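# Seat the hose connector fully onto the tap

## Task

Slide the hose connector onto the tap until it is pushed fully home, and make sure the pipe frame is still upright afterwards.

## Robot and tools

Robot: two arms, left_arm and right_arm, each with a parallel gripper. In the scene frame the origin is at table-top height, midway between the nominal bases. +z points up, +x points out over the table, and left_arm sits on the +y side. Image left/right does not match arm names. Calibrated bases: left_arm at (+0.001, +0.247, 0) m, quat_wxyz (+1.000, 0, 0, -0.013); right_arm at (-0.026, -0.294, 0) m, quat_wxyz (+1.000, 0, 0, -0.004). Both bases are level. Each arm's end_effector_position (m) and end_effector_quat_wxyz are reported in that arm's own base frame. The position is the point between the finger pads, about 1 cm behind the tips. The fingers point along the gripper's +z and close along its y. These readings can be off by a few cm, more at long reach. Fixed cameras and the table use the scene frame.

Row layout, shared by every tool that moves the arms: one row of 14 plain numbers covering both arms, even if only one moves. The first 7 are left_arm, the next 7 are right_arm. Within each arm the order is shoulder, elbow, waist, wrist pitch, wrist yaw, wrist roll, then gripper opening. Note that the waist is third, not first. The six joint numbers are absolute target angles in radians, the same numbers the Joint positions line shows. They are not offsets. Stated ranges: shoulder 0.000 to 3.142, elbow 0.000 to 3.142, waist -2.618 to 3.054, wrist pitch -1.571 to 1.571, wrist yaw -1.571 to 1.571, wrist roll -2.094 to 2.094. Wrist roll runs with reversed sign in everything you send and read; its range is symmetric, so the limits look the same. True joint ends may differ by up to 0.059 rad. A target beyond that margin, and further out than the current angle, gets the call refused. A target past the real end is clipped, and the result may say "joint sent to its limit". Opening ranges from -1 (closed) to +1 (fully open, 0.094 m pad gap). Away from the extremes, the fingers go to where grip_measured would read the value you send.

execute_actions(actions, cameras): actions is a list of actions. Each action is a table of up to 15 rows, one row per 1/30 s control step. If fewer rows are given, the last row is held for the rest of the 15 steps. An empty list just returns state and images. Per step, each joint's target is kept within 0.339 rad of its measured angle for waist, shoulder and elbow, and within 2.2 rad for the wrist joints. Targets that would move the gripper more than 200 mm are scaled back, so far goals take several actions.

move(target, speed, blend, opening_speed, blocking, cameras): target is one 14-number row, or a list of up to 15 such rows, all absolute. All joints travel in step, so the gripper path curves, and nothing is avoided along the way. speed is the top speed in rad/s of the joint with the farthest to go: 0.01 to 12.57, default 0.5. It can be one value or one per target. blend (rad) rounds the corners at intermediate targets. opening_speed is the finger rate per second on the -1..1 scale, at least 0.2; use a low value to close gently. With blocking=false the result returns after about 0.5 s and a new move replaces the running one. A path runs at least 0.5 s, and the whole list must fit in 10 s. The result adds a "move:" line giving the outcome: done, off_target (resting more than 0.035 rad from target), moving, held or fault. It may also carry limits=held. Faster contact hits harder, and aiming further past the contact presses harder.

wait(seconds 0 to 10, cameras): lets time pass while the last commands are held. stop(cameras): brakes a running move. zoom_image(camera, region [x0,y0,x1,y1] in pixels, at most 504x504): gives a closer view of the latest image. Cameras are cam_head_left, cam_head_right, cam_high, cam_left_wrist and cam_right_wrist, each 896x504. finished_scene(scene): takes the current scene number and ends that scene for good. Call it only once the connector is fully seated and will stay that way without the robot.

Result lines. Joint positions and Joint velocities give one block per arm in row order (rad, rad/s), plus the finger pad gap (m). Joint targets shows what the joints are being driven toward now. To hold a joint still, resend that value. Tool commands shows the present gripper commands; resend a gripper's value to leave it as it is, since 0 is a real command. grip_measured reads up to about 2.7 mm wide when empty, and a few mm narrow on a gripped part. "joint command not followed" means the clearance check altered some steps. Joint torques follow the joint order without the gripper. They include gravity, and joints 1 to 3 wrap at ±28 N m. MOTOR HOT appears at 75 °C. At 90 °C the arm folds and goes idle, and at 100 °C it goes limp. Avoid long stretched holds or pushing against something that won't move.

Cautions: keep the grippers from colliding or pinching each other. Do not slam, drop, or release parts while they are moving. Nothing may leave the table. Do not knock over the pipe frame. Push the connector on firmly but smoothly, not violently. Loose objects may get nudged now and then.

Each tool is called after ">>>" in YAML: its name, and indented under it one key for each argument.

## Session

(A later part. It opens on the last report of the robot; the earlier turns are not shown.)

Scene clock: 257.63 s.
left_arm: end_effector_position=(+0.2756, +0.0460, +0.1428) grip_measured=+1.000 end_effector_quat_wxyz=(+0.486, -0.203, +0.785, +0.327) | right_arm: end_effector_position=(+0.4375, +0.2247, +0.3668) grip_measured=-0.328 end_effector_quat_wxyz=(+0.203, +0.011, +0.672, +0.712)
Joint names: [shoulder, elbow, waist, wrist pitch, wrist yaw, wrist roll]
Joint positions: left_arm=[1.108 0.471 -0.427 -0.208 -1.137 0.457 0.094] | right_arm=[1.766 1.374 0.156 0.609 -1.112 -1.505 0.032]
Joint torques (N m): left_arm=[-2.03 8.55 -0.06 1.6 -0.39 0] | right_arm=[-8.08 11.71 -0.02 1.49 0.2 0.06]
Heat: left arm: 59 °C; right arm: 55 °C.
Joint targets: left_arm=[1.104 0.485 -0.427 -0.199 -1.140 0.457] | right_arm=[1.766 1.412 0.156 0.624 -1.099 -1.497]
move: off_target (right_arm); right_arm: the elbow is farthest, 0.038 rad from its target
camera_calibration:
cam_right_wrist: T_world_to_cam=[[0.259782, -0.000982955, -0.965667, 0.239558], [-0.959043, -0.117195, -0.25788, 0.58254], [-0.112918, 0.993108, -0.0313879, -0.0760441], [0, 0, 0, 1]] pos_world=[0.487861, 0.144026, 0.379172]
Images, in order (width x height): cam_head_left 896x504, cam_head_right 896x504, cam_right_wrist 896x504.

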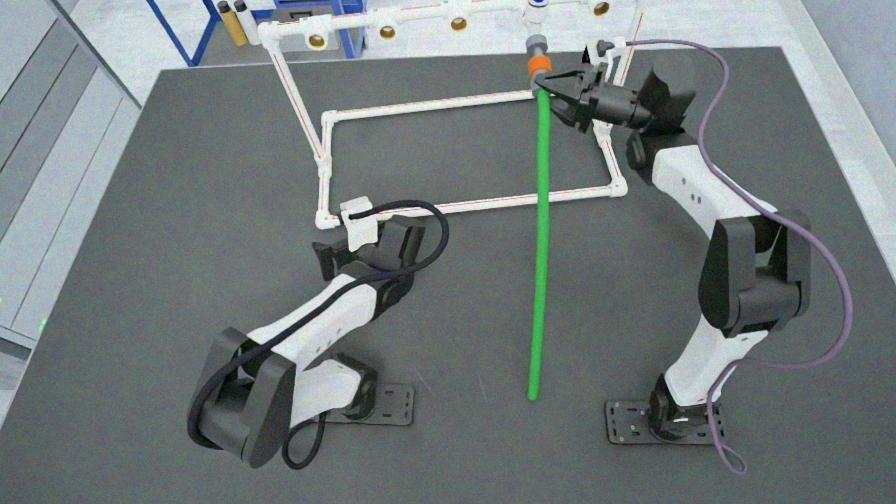

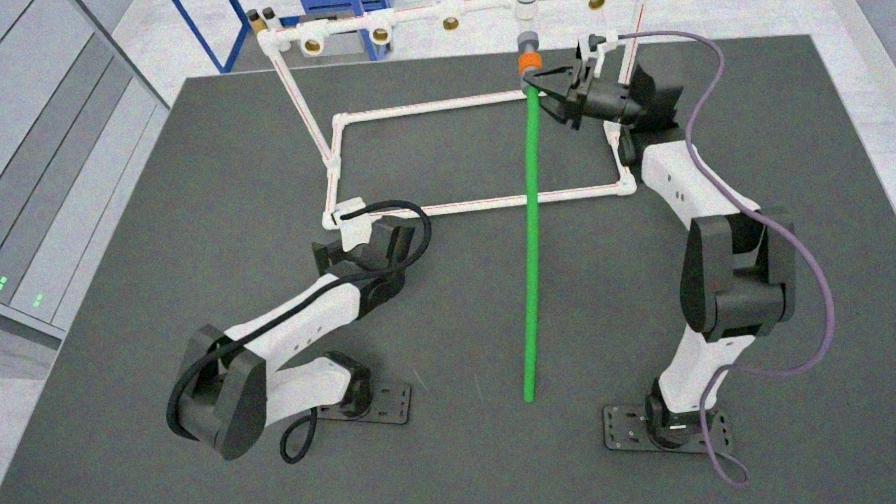

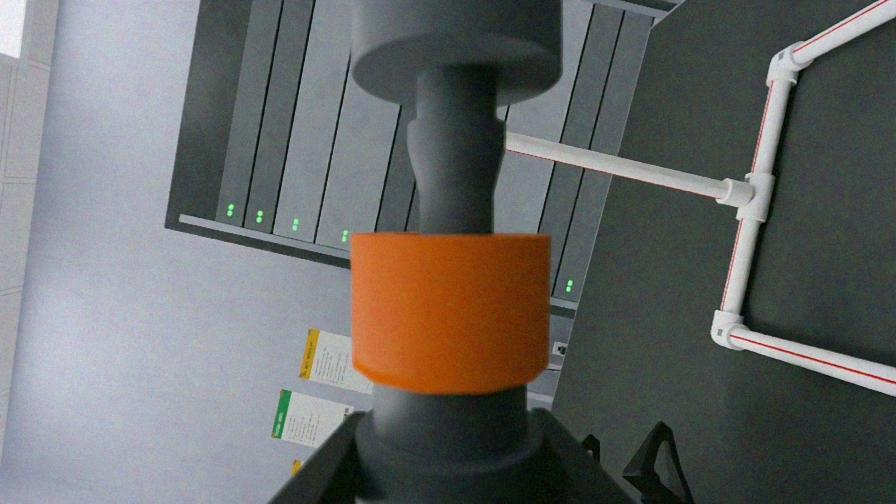

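>>> move:
  target: [1.104,0.485,-0.427,-0.199,-1.14,0.457,1,1.809,1.474,0.145,0.598,-1.105,-1.499,-0.5]
  speed: 0.1
  cameras: ["cam_right_wrist","cam_head_left","cam_head_right"]

>>> zoom_image:
  camera: "cam_right_wrist"
  region: [300, 0, 660, 270]

>>> zoom_image:
  camera: "cam_head_left"
  region: [515, 30, 575, 110]

>>> zoom_image:
  camera: "cam_head_right"
  region: [500, 25, 560, 105]

Scene clock: 263.93 s.
left_arm: end_effector_position=(+0.2756, +0.0460, +0.1428) grip_measured=+1.000 end_effector_quat_wxyz=(+0.486, -0.203, +0.785, +0.327) | right_arm: end_effector_position=(+0.4502, +0.2243, +0.3692) grip_measured=-0.328 end_effector_quat_wxyz=(+0.204, +0.013, +0.673, +0.711)
Joint names: [shoulder, elbow, waist, wrist pitch, wrist yaw, wrist roll]
Joint positions: left_arm=[1.108 0.471 -0.427 -0.208 -1.137 0.457 0.094] | right_arm=[1.808 1.437 0.151 0.587 -1.112 -1.505 0.032]
Joint torques (N m): left_arm=[-2.02 8.51 0.03 1.62 -0.39 -0.03] | right_arm=[-8.39 11.58 -0.57 1.41 0.13 0.04]
Heat: left arm: 59 °C; right arm: 56 °C.
Joint targets: left_arm=[1.104 0.485 -0.427 -0.199 -1.140 0.457] | right_arm=[1.809 1.474 0.145 0.598 -1.105 -1.499]
move: off_target (right_arm); right_arm: the elbow is farthest, 0.037 rad from its target
camera_calibration:
cam_right_wrist: T_world_to_cam=[[0.258672, -0.00239525, -0.965962, 0.23952], [-0.959905, -0.112474, -0.256771, 0.594319], [-0.10803, 0.993652, -0.0313931, -0.0764866], [0, 0, 0, 1]] pos_world=[0.50027, 0.14342, 0.38157]
Images, in order (width x height): cam_head_left 896x504, cam_head_right 896x504, cam_right_wrist 896x504.

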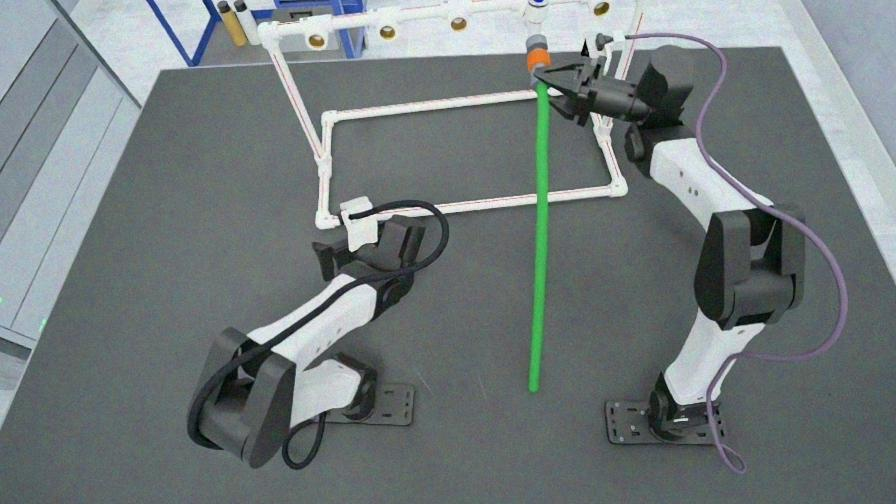

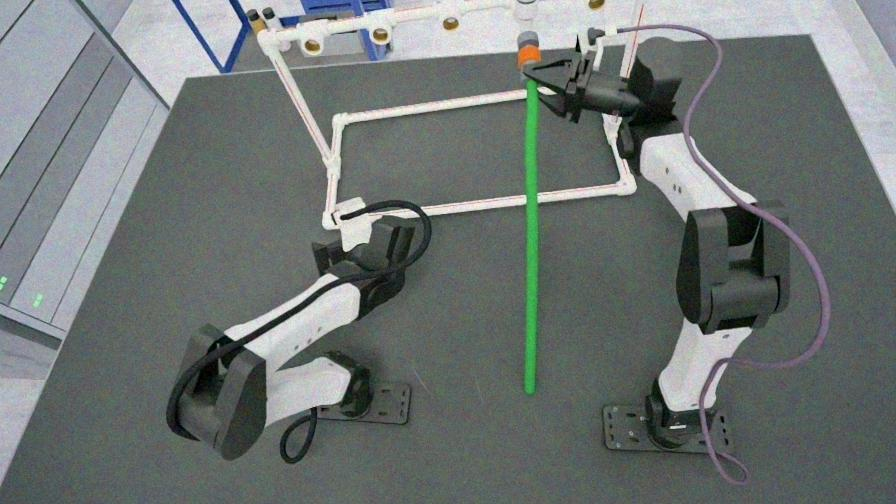

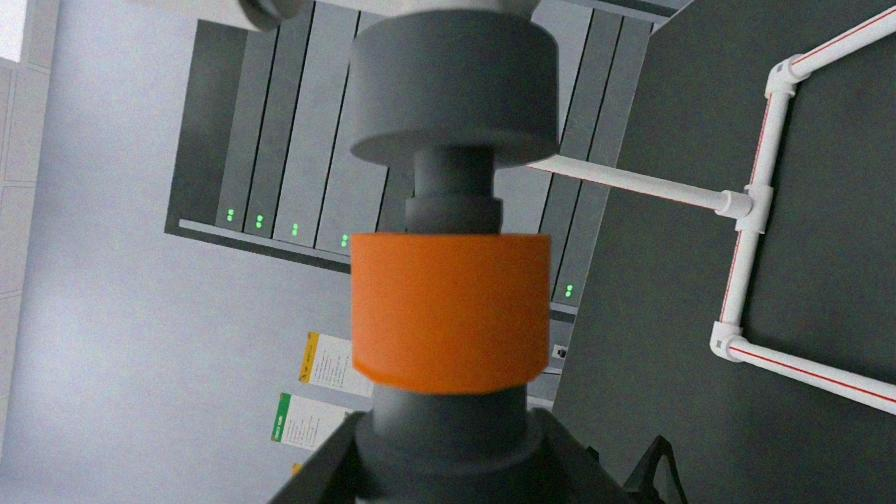

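Scaled by 1.400 from the camera's 896x504 image, which has a finer 1280x720 frame.

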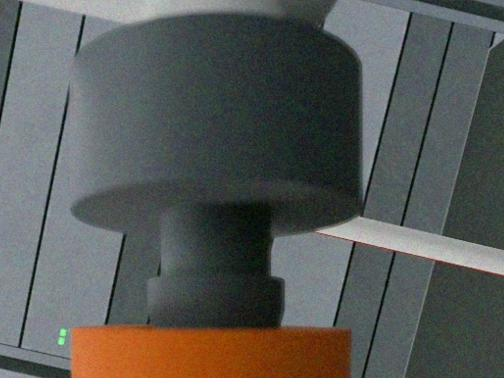

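Scaled by 6.300 from the camera's 896x504 image, which has a finer 1280x720 frame.

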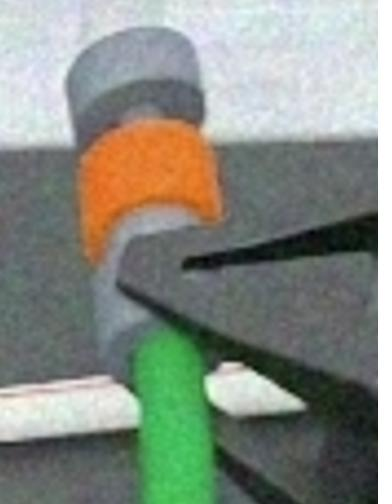

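Scaled by 6.300 from the camera's 896x504 image, which has a finer 1280x720 frame.

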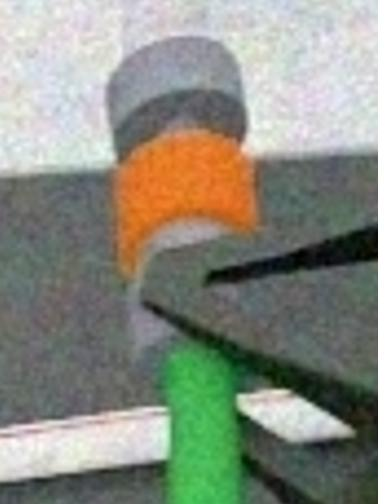

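>>> move:
  target: [1.104,0.485,-0.427,-0.199,-1.14,0.457,1,1.850,1.536,0.139,0.576,-1.112,-1.502,-0.5]
  speed: 0.1
  cameras: ["cam_right_wrist","cam_head_left","cam_head_right"]

>>> zoom_image:
  camera: "cam_right_wrist"
  region: [300, 0, 660, 270]

>>> zoom_image:
  camera: "cam_head_left"
  region: [515, 30, 575, 110]

Scene clock: 269.43 s.
left_arm: end_effector_position=(+0.2756, +0.0460, +0.1428) grip_measured=+1.000 end_effector_quat_wxyz=(+0.486, -0.203, +0.785, +0.327) | right_arm: end_effector_position=(+0.4597, +0.2242, +0.3702) grip_measured=-0.328 end_effector_quat_wxyz=(+0.199, +0.011, +0.675, +0.711)
Joint names: [shoulder, elbow, waist, wrist pitch, wrist yaw, wrist roll]
Joint positions: left_arm=[1.108 0.471 -0.427 -0.208 -1.137 0.457 0.094] | right_arm=[1.848 1.496 0.145 0.562 -1.127 -1.505 0.032]
Joint torques (N m): left_arm=[-2.03 8.58 -0.01 1.6 -0.4 0] | right_arm=[-8.58 11.93 -0.64 1.48 0.25 0.01]
Heat: left arm: 59 °C; right arm: 55 °C.
Joint targets: left_arm=[1.104 0.485 -0.427 -0.199 -1.140 0.457] | right_arm=[1.850 1.536 0.139 0.576 -1.112 -1.502]
move: off_target (right_arm); right_arm: the elbow is farthest, 0.040 rad from its target
camera_calibration:
cam_right_wrist: T_world_to_cam=[[0.253618, -0.00383549, -0.967297, 0.241112], [-0.960152, -0.12238, -0.251259, 0.603933], [-0.117414, 0.992476, -0.0347203, -0.0695214], [0, 0, 0, 1]] pos_world=[0.510554, 0.143832, 0.382557]
Images, in order (width x height): cam_head_left 896x504, cam_head_right 896x504, cam_right_wrist 896x504.

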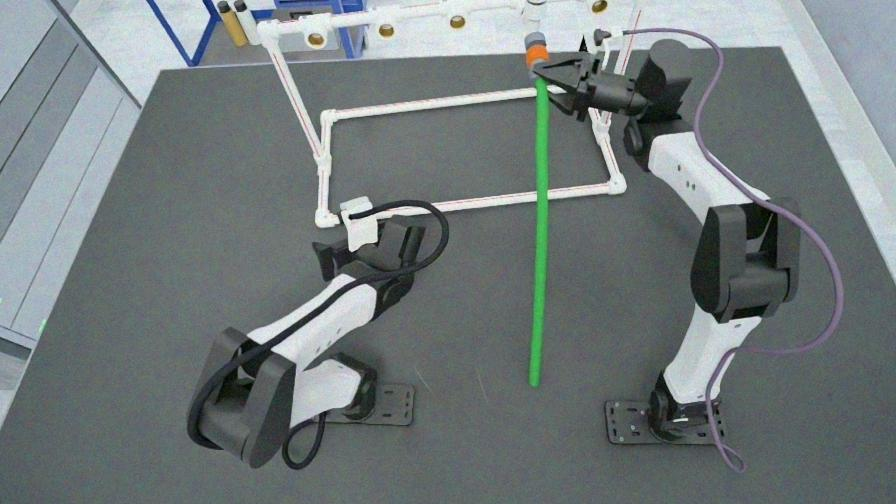

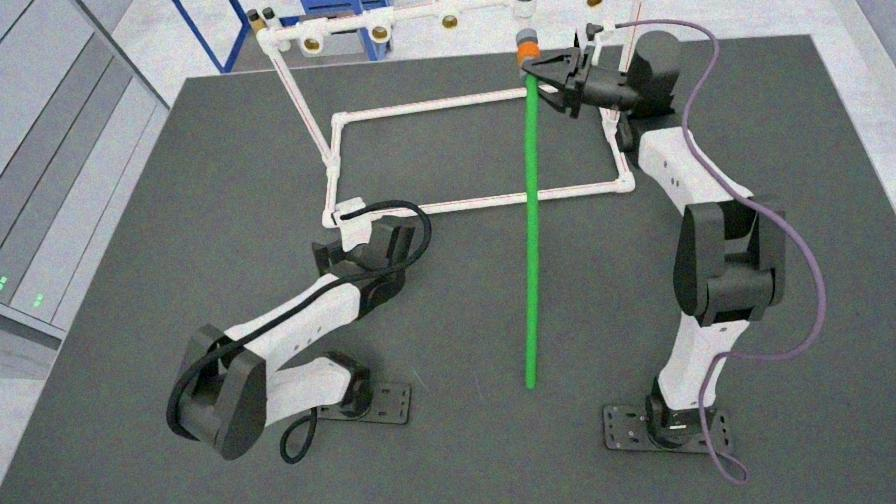

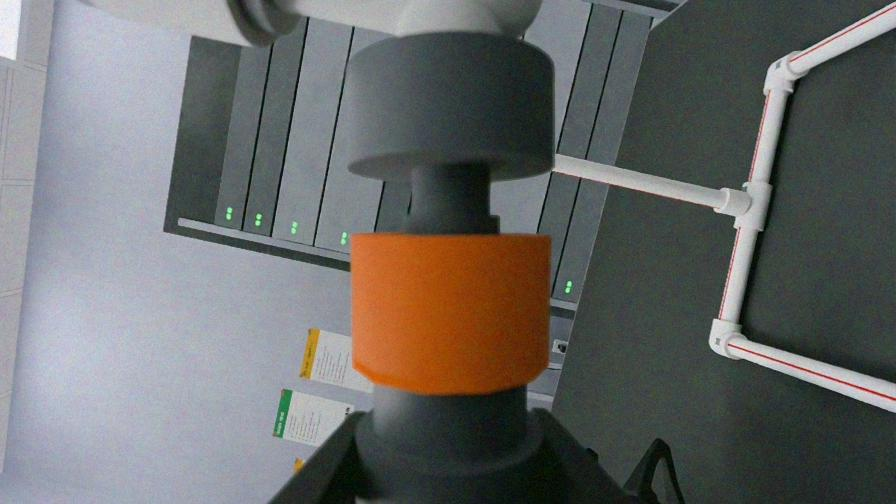

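Scaled by 1.400 from the camera's 896x504 image, which has a finer 1280x720 frame.

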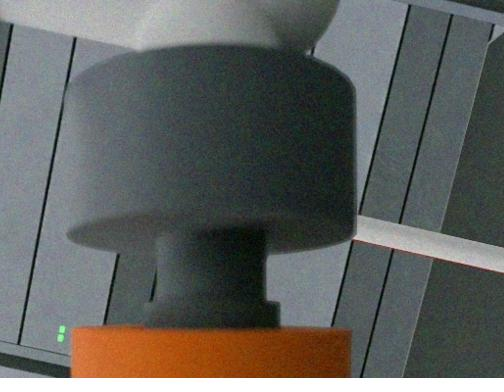

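Scaled by 6.300 from the camera's 896x504 image, which has a finer 1280x720 frame.

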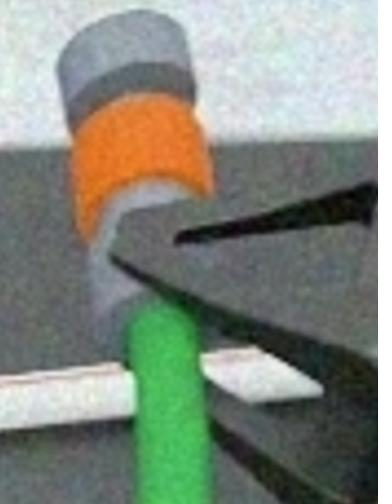

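>>> zoom_image:
  camera: "cam_head_left"
  region: [420, 0, 580, 80]

>>> zoom_image:
  camera: "cam_head_right"
  region: [420, 0, 580, 80]

>>> execute_actions:
  actions: []
  cameras: ["cam_high","cam_left_wrist"]

>>> zoom_image:
  camera: "cam_high"
  region: [450, 130, 560, 240]

Scaled by 3.150 from the camera's 896x504 image, which has a finer 1280x720 frame.

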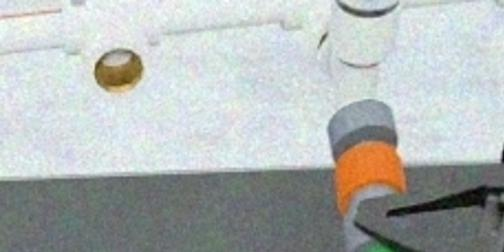

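Scaled by 3.150 from the camera's 896x504 image, which has a finer 1280x720 frame.

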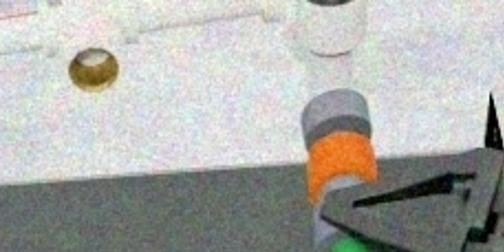

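Scene clock: 280.03 s.
left_arm: end_effector_position=(+0.2756, +0.0460, +0.1428) grip_measured=+1.000 end_effector_quat_wxyz=(+0.486, -0.203, +0.785, +0.327) | right_arm: end_effector_position=(+0.4597, +0.2243, +0.3701) grip_measured=-0.328 end_effector_quat_wxyz=(+0.199, +0.011, +0.675, +0.711)
Joint names: [shoulder, elbow, waist, wrist pitch, wrist yaw, wrist roll]
Joint positions: left_arm=[1.108 0.471 -0.427 -0.208 -1.137 0.457 0.094] | right_arm=[1.848 1.496 0.145 0.561 -1.128 -1.505 0.032]
Joint velocities: within noise
Joint torques (N m): left_arm=[-2.06 8.61 -0.01 1.61 -0.4 -0.02] | right_arm=[-8.57 11.93 -0.59 1.48 0.24 0.01]
Heat: left arm: 59 °C; right arm: 55 °C.
Joint targets: left_arm=[1.104 0.485 -0.427 -0.199 -1.140 0.457] | right_arm=[1.850 1.536 0.139 0.576 -1.112 -1.502]
Tool commands: left_gripper/opening=+1.0 right_gripper/opening=-0.5
Images, in order (width x height): cam_high 896x504, cam_left_wrist 896x504.

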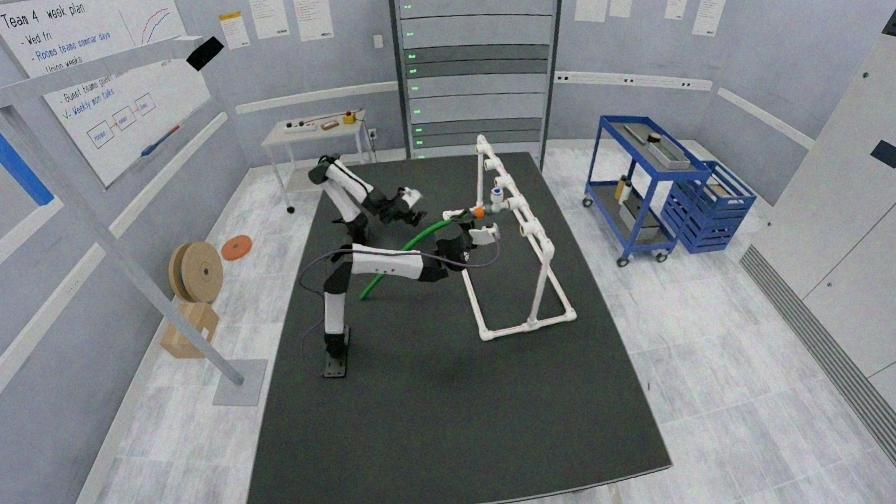

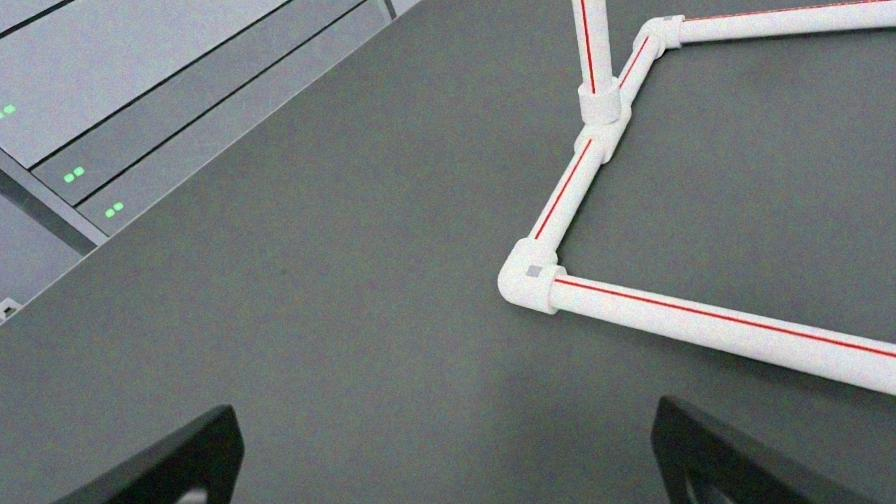

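Scaled by 4.582 from the camera's 896x504 image, which has a finer 1280x720 frame.

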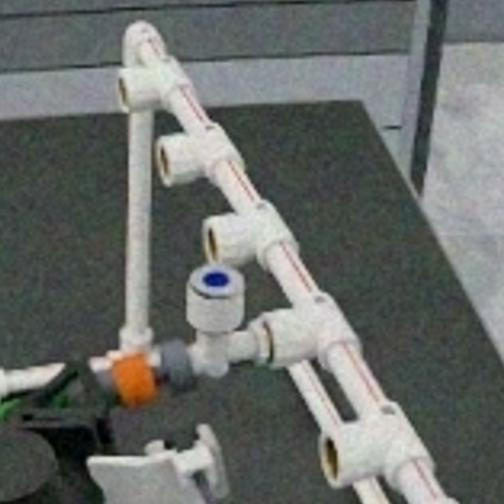

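>>> move:
  target:
    - [1.3,1.0,-0.48,-0.1,-0.8,1.0,1,1.850,1.536,0.139,0.576,-1.112,-1.502,-0.5]
    - [1.675,1.4795,-0.5325,0.195,-0.3825,1.571,1,1.850,1.536,0.139,0.576,-1.112,-1.502,-0.5]
  speed: 0.8
  blend: 0.15

Scene clock: 299.50 s.
left_arm: end_effector_position=(+0.4894, -0.2114, +0.3695) grip_measured=+1.000 end_effector_quat_wxyz=(+0.458, -0.466, +0.555, -0.514) | right_arm: end_effector_position=(+0.4597, +0.2243, +0.3701) grip_measured=-0.328 end_effector_quat_wxyz=(+0.199, +0.011, +0.675, +0.711)
Joint names: [shoulder, elbow, waist, wrist pitch, wrist yaw, wrist roll]
Joint positions: left_arm=[1.662 1.445 -0.529 0.161 -0.383 1.563 0.094] | right_arm=[1.848 1.496 0.145 0.561 -1.128 -1.505 0.032]
Joint torques (N m): left_arm=[-5.16 11.51 -0.35 2.7 0.07 0] | right_arm=[-8.57 11.92 -0.64 1.48 0.24 0.01]
Heat: left arm: 60 °C; right arm: 56 °C.
Joint targets: left_arm=[1.675 1.479 -0.533 0.195 -0.383 1.571] | right_arm=[1.850 1.536 0.139 0.576 -1.112 -1.502]
move: off_target (right_arm); right_arm: the elbow is farthest, 0.040 rad from its target
camera_calibration:
cam_left_wrist: T_world_to_cam=[[0.0171824, -0.0410098, 0.999011, -0.387353], [-0.54282, -0.839473, -0.0251246, 0.139212], [0.839673, -0.541851, -0.0366851, -0.419715], [0, 0, 0, 1]] pos_world=[0.434646, -0.126444, 0.37507]
cam_right_wrist: T_world_to_cam=[[0.252945, -0.00391716, -0.967473, 0.241534], [-0.960279, -0.122806, -0.250567, 0.603805], [-0.11783, 0.992423, -0.0348247, -0.0693612], [0, 0, 0, 1]] pos_world=[0.510554, 0.143933, 0.382555]

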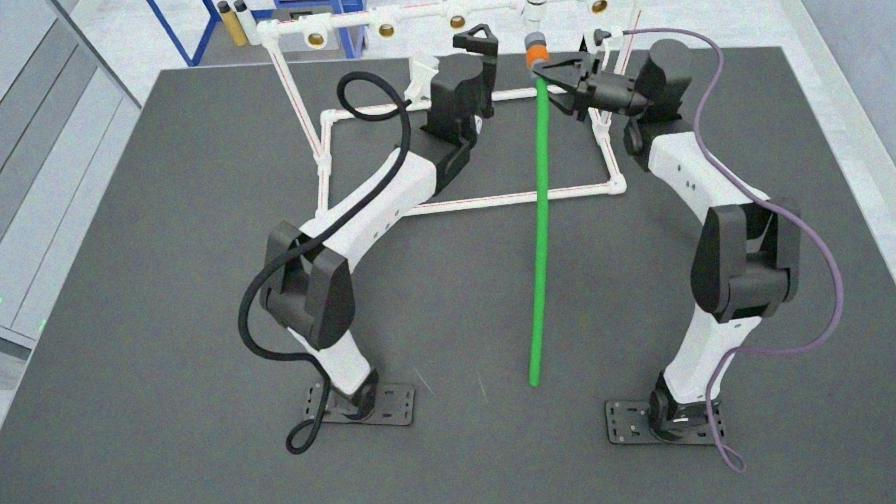

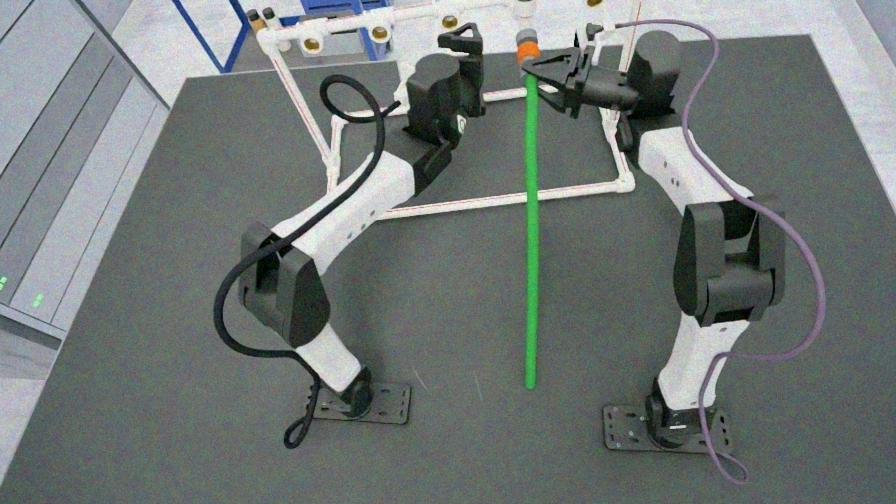

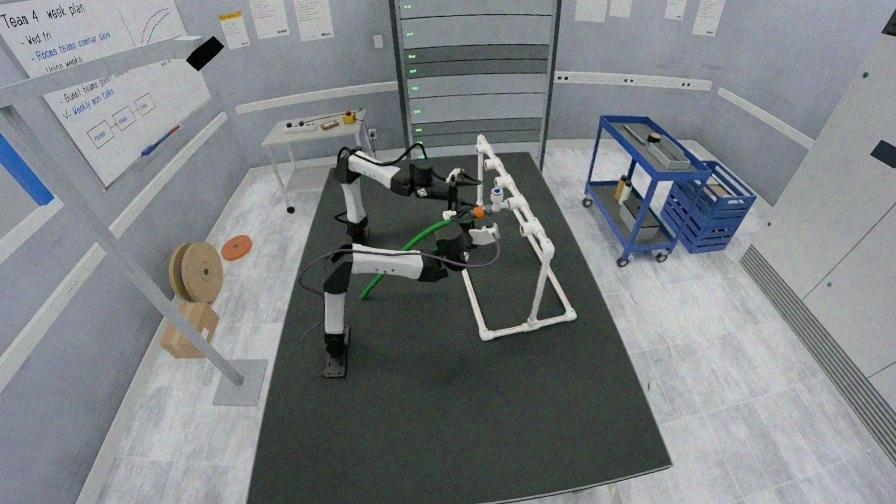

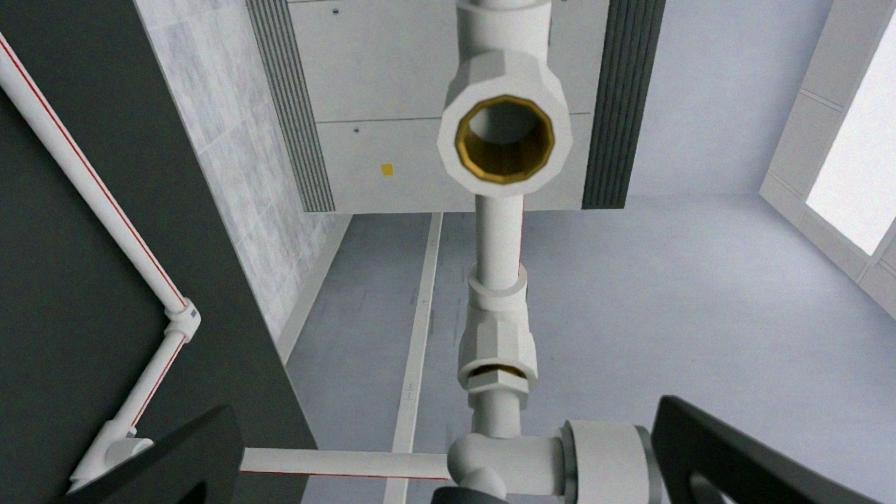

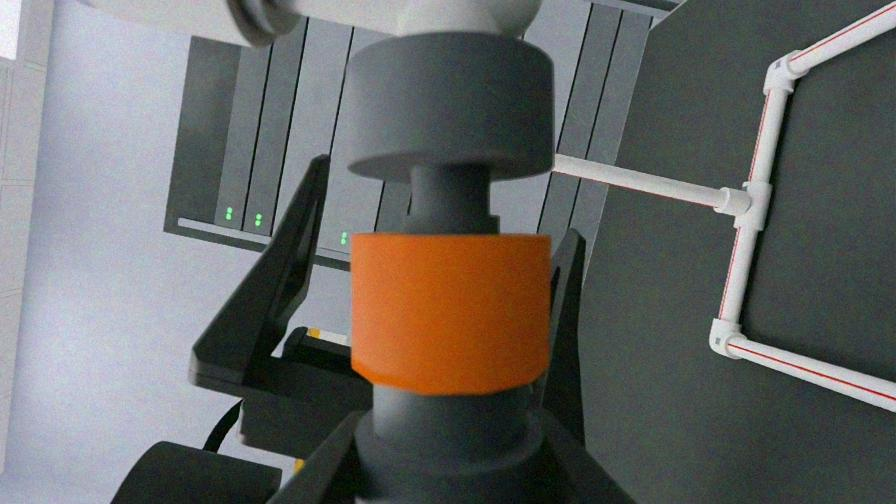

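>>> move:
  target:
    - [1.86,1.74,-0.505,0.16,-0.43,1.571,1,1.850,1.536,0.139,0.576,-1.112,-1.502,-0.5]
    - [2.078,2.032,-0.484,0.108,-0.4796,1.571,1,1.850,1.536,0.139,0.576,-1.112,-1.502,-0.5]
  speed: 0.3
  blend: 0.1
  cameras: ["cam_left_wrist","cam_high","cam_right_wrist"]

Scene clock: 338.83 s.
left_arm: end_effector_position=(+0.5835, -0.2266, +0.3991) grip_measured=+1.000 end_effector_quat_wxyz=(+0.496, -0.485, +0.498, -0.521) | right_arm: end_effector_position=(+0.4597, +0.2243, +0.3701) grip_measured=-0.328 end_effector_quat_wxyz=(+0.199, +0.011, +0.675, +0.711)
Joint names: [shoulder, elbow, waist, wrist pitch, wrist yaw, wrist roll]
Joint positions: left_arm=[2.063 1.998 -0.491 0.103 -0.453 1.564 0.094] | right_arm=[1.848 1.496 0.145 0.561 -1.128 -1.505 0.032]
Joint torques (N m): left_arm=[-7.57 11.29 0.57 2.28 -0.22 0] | right_arm=[-8.55 11.95 -0.62 1.48 0.24 0.01]
Heat: left arm: 63 °C; right arm: 57 °C.
Joint targets: left_arm=[2.078 2.032 -0.484 0.108 -0.479 1.571] | right_arm=[1.850 1.536 0.139 0.576 -1.112 -1.502]
move: off_target (right_arm); right_arm: the elbow is farthest, 0.040 rad from its target
camera_calibration:
cam_left_wrist: T_world_to_cam=[[-0.0632244, 0.00307804, 0.997995, -0.361858], [-0.446934, -0.894202, -0.025556, 0.110158], [0.89233, -0.447654, 0.0579111, -0.552965], [0, 0, 0, 1]] pos_world=[0.519782, -0.14792, 0.39597]
cam_right_wrist: T_world_to_cam=[[0.252945, -0.00391716, -0.967473, 0.241534], [-0.960279, -0.122806, -0.250567, 0.603805], [-0.11783, 0.992423, -0.0348247, -0.0693612], [0, 0, 0, 1]] pos_world=[0.510554, 0.143933, 0.382555]
Images, in order (width x height): cam_high 896x504, cam_left_wrist 896x504, cam_right_wrist 896x504.

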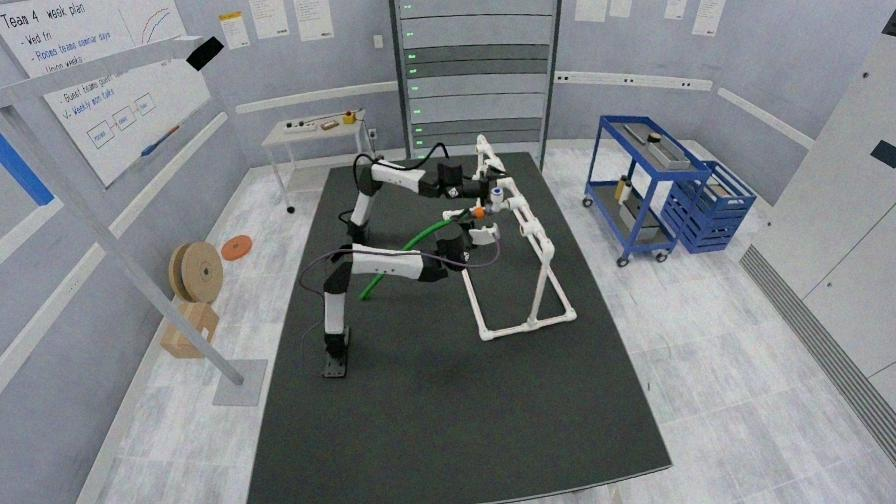

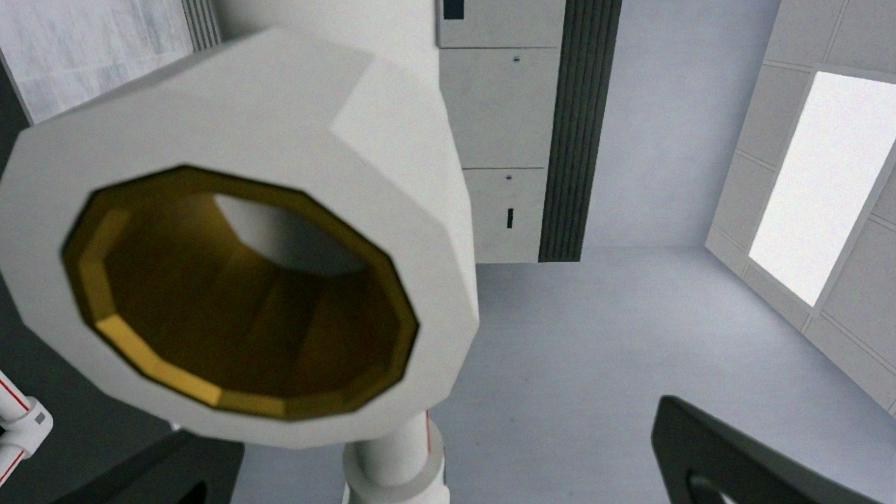

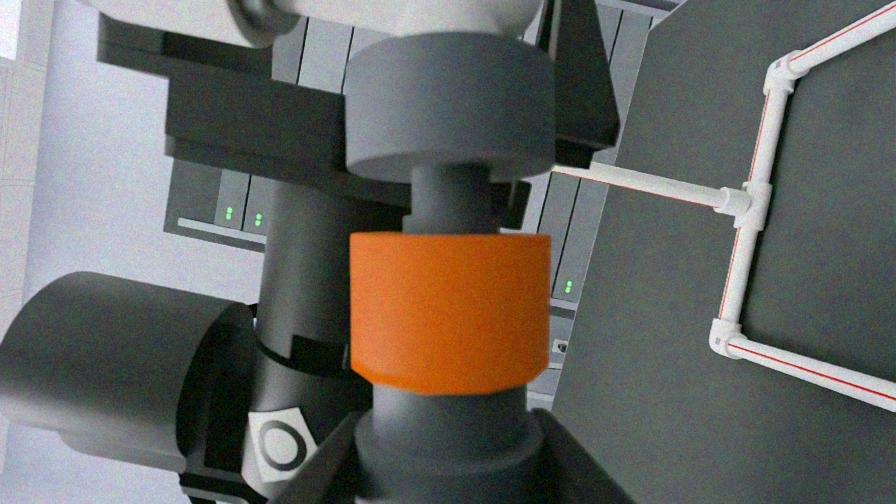

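>>> move:
  target: [2.194,2.308,-0.466,-0.2,-0.43,1.575,1,1.850,1.536,0.139,0.576,-1.112,-1.502,-0.5]
  speed: 0.2
  cameras: ["cam_left_wrist","cam_high","cam_right_wrist","cam_head_left"]

>>> zoom_image:
  camera: "cam_high"
  region: [440, 120, 580, 240]

Scene clock: 356.93 s.
left_arm: end_effector_position=(+0.5999, -0.2262, +0.3904) grip_measured=+1.000 end_effector_quat_wxyz=(+0.478, -0.499, +0.546, -0.473) | right_arm: end_effector_position=(+0.4597, +0.2243, +0.3701) grip_measured=-0.328 end_effector_quat_wxyz=(+0.199, +0.011, +0.675, +0.711)
Joint names: [shoulder, elbow, waist, wrist pitch, wrist yaw, wrist roll]
Joint positions: left_arm=[2.176 2.275 -0.473 -0.204 -0.43 1.565 0.094] | right_arm=[1.848 1.496 0.145 0.561 -1.128 -1.505 0.032]
Joint torques (N m): left_arm=[-7.83 10.96 0.62 2.34 0.04 0.01] | right_arm=[-8.57 11.95 -0.62 1.48 0.24 0.01]
Heat: left arm: 68 °C; right arm: 58 °C.
Joint targets: left_arm=[2.194 2.308 -0.466 -0.200 -0.430 1.575] | right_arm=[1.850 1.536 0.139 0.576 -1.112 -1.502]
move: off_target (right_arm); right_arm: the elbow is farthest, 0.040 rad from its target
camera_calibration:
cam_left_wrist: T_world_to_cam=[[0.0640412, -0.0618635, 0.996028, -0.442305], [-0.454745, -0.89024, -0.0260544, 0.123361], [0.888316, -0.45127, -0.0851442, -0.509538], [0, 0, 0, 1]] pos_world=[0.537054, -0.147481, 0.400378]
cam_right_wrist: T_world_to_cam=[[0.252945, -0.00391716, -0.967473, 0.241534], [-0.960279, -0.122806, -0.250567, 0.603805], [-0.11783, 0.992423, -0.0348247, -0.0693612], [0, 0, 0, 1]] pos_world=[0.510554, 0.143933, 0.382555]
Images, in order (width x height): cam_head_left 896x504, cam_high 896x504, cam_left_wrist 896x504, cam_right_wrist 896x504.

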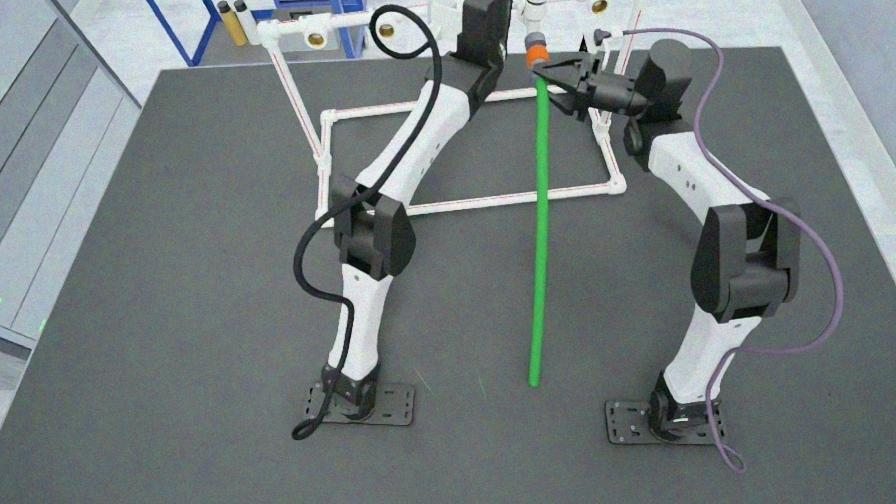

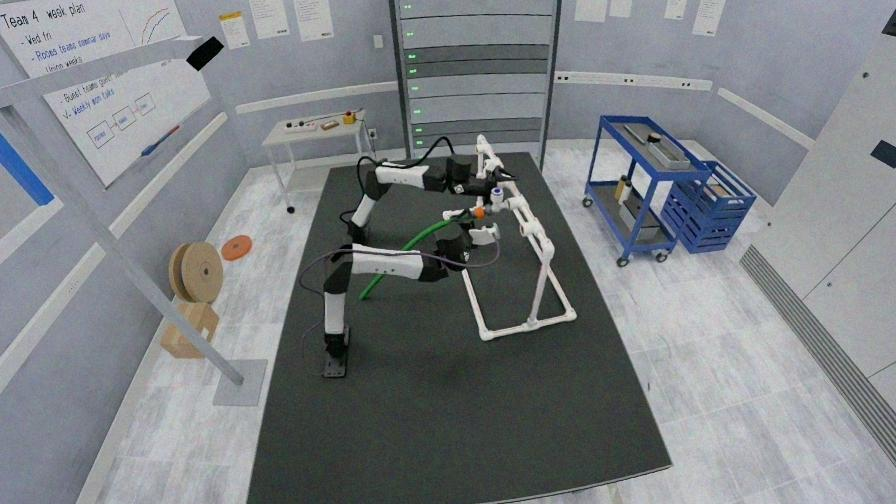

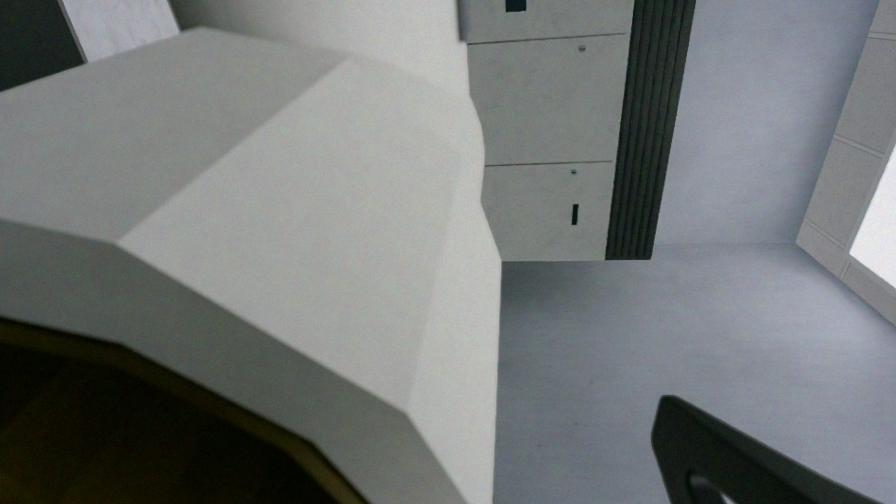

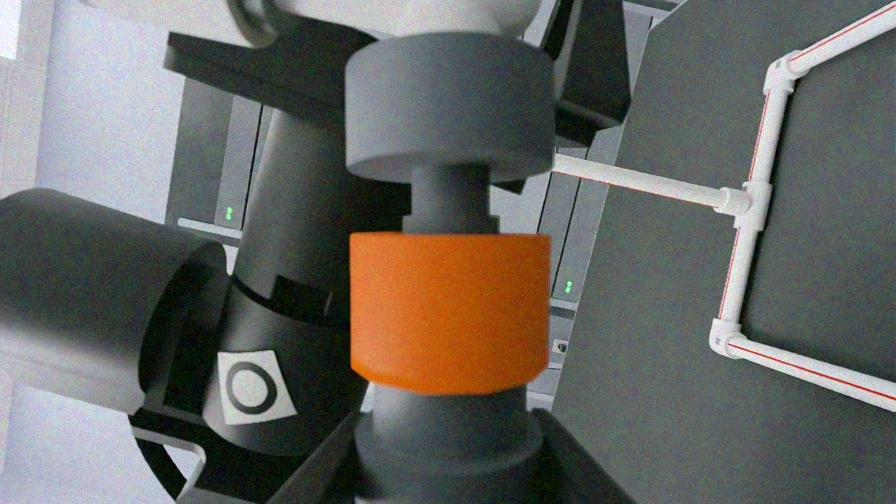

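Scaled by 3.600 from the camera's 896x504 image, which has a finer 1280x720 frame.

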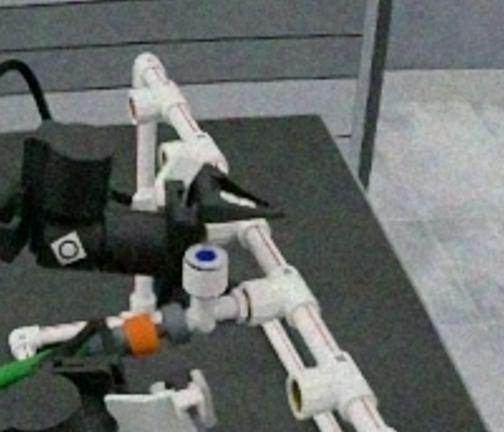

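>>> move:
  target: [2.194,2.308,-0.466,-0.2,-0.43,1.575,-0.35,1.850,1.536,0.139,0.576,-1.112,-1.502,-0.5]
  speed: 0.2
  opening_speed: 0.4
  cameras: ["cam_left_wrist","cam_high","cam_right_wrist","cam_head_left"]

>>> zoom_image:
  camera: "cam_high"
  region: [440, 120, 580, 240]

Scene clock: 365.53 s.
left_arm: end_effector_position=(+0.5998, -0.2263, +0.3888) grip_measured=-0.348 end_effector_quat_wxyz=(+0.476, -0.500, +0.549, -0.471) | right_arm: end_effector_position=(+0.4597, +0.2243, +0.3701) grip_measured=-0.328 end_effector_quat_wxyz=(+0.199, +0.011, +0.675, +0.711)
Joint names: [shoulder, elbow, waist, wrist pitch, wrist yaw, wrist roll]
Joint positions: left_arm=[2.176 2.275 -0.473 -0.21 -0.429 1.565 0.031] | right_arm=[1.848 1.496 0.145 0.561 -1.128 -1.505 0.032]
Joint torques (N m): left_arm=[-7.87 10.96 0.59 2.39 0.04 0.01] | right_arm=[-8.57 11.92 -0.65 1.49 0.23 0.01]
Heat: left arm: 68 °C; right arm: 58 °C.
Joint targets: left_arm=[2.194 2.308 -0.466 -0.200 -0.430 1.575] | right_arm=[1.850 1.536 0.139 0.576 -1.112 -1.502]
move: off_target (right_arm); right_arm: the elbow is farthest, 0.040 rad from its target
camera_calibration:
cam_left_wrist: T_world_to_cam=[[0.070089, -0.0644971, 0.995453, -0.44475], [-0.455902, -0.889663, -0.0255432, 0.123753], [0.887266, -0.452039, -0.09176, -0.506573], [0, 0, 0, 1]] pos_world=[0.537057, -0.147577, 0.399406]
cam_right_wrist: T_world_to_cam=[[0.252945, -0.00391716, -0.967473, 0.241534], [-0.960279, -0.122806, -0.250567, 0.603805], [-0.11783, 0.992423, -0.0348247, -0.0693612], [0, 0, 0, 1]] pos_world=[0.510554, 0.143933, 0.382555]
Images, in order (width x height): cam_head_left 896x504, cam_high 896x504, cam_left_wrist 896x504, cam_right_wrist 896x504.

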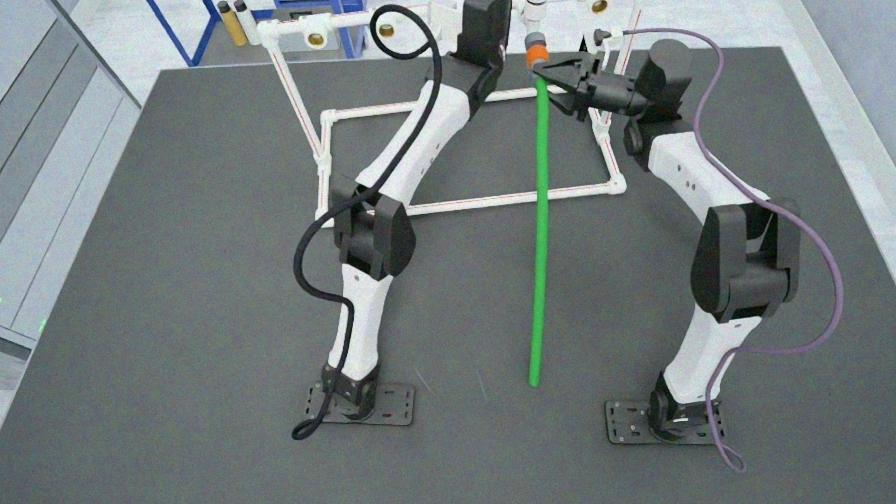

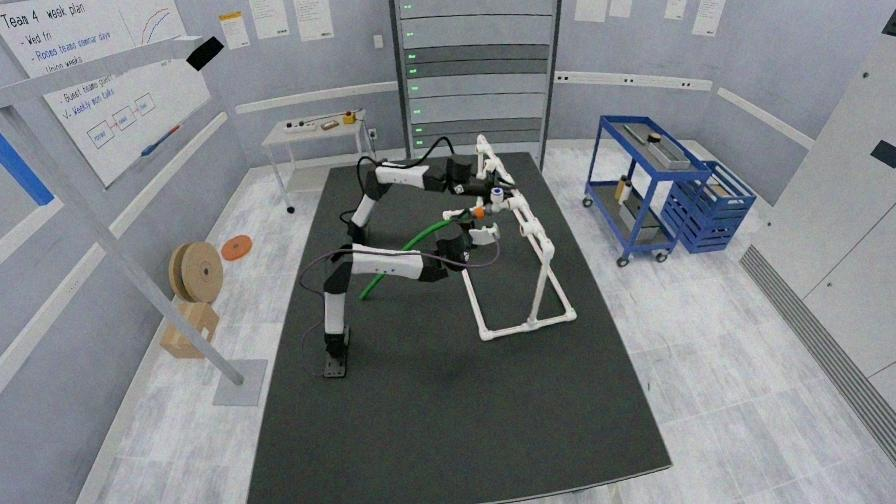

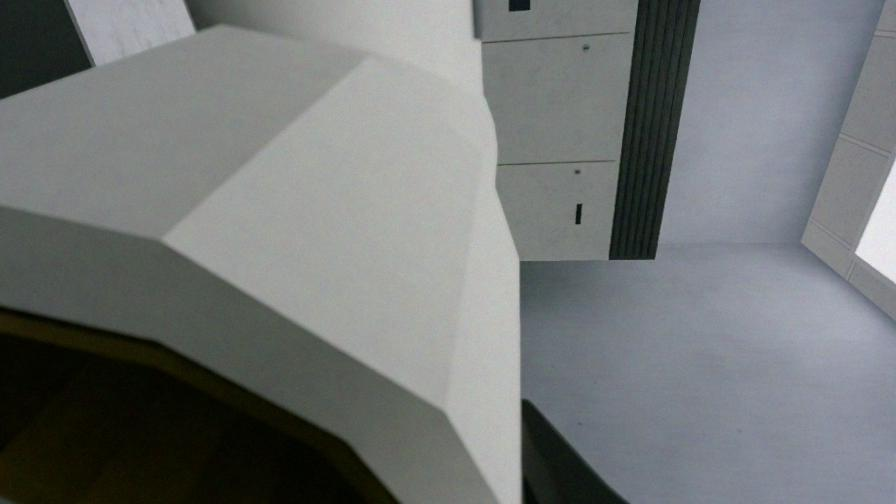

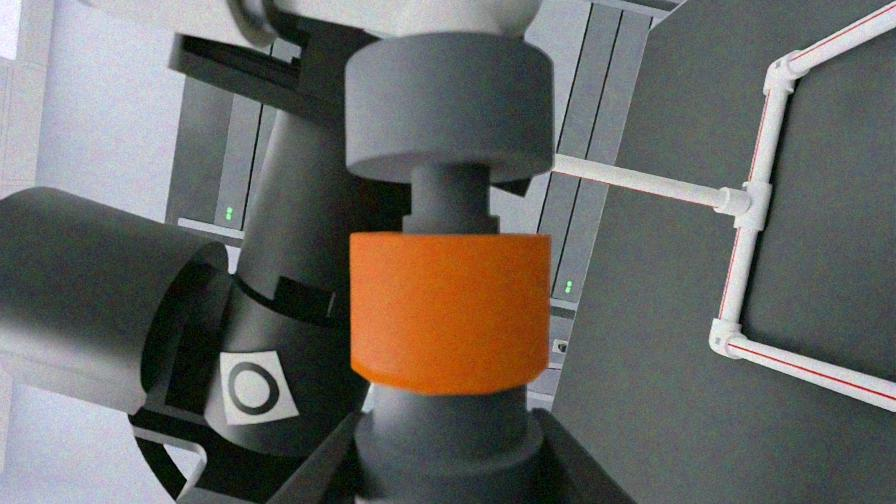

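Scaled by 3.600 from the camera's 896x504 image, which has a finer 1280x720 frame.

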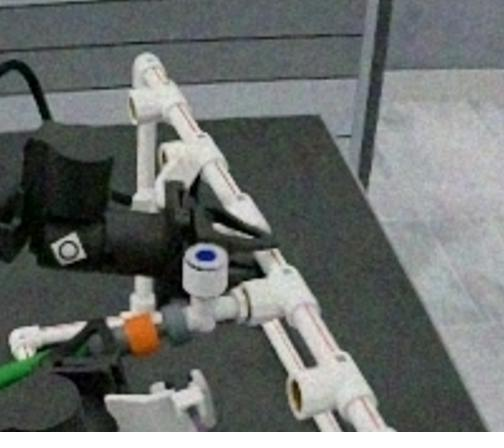

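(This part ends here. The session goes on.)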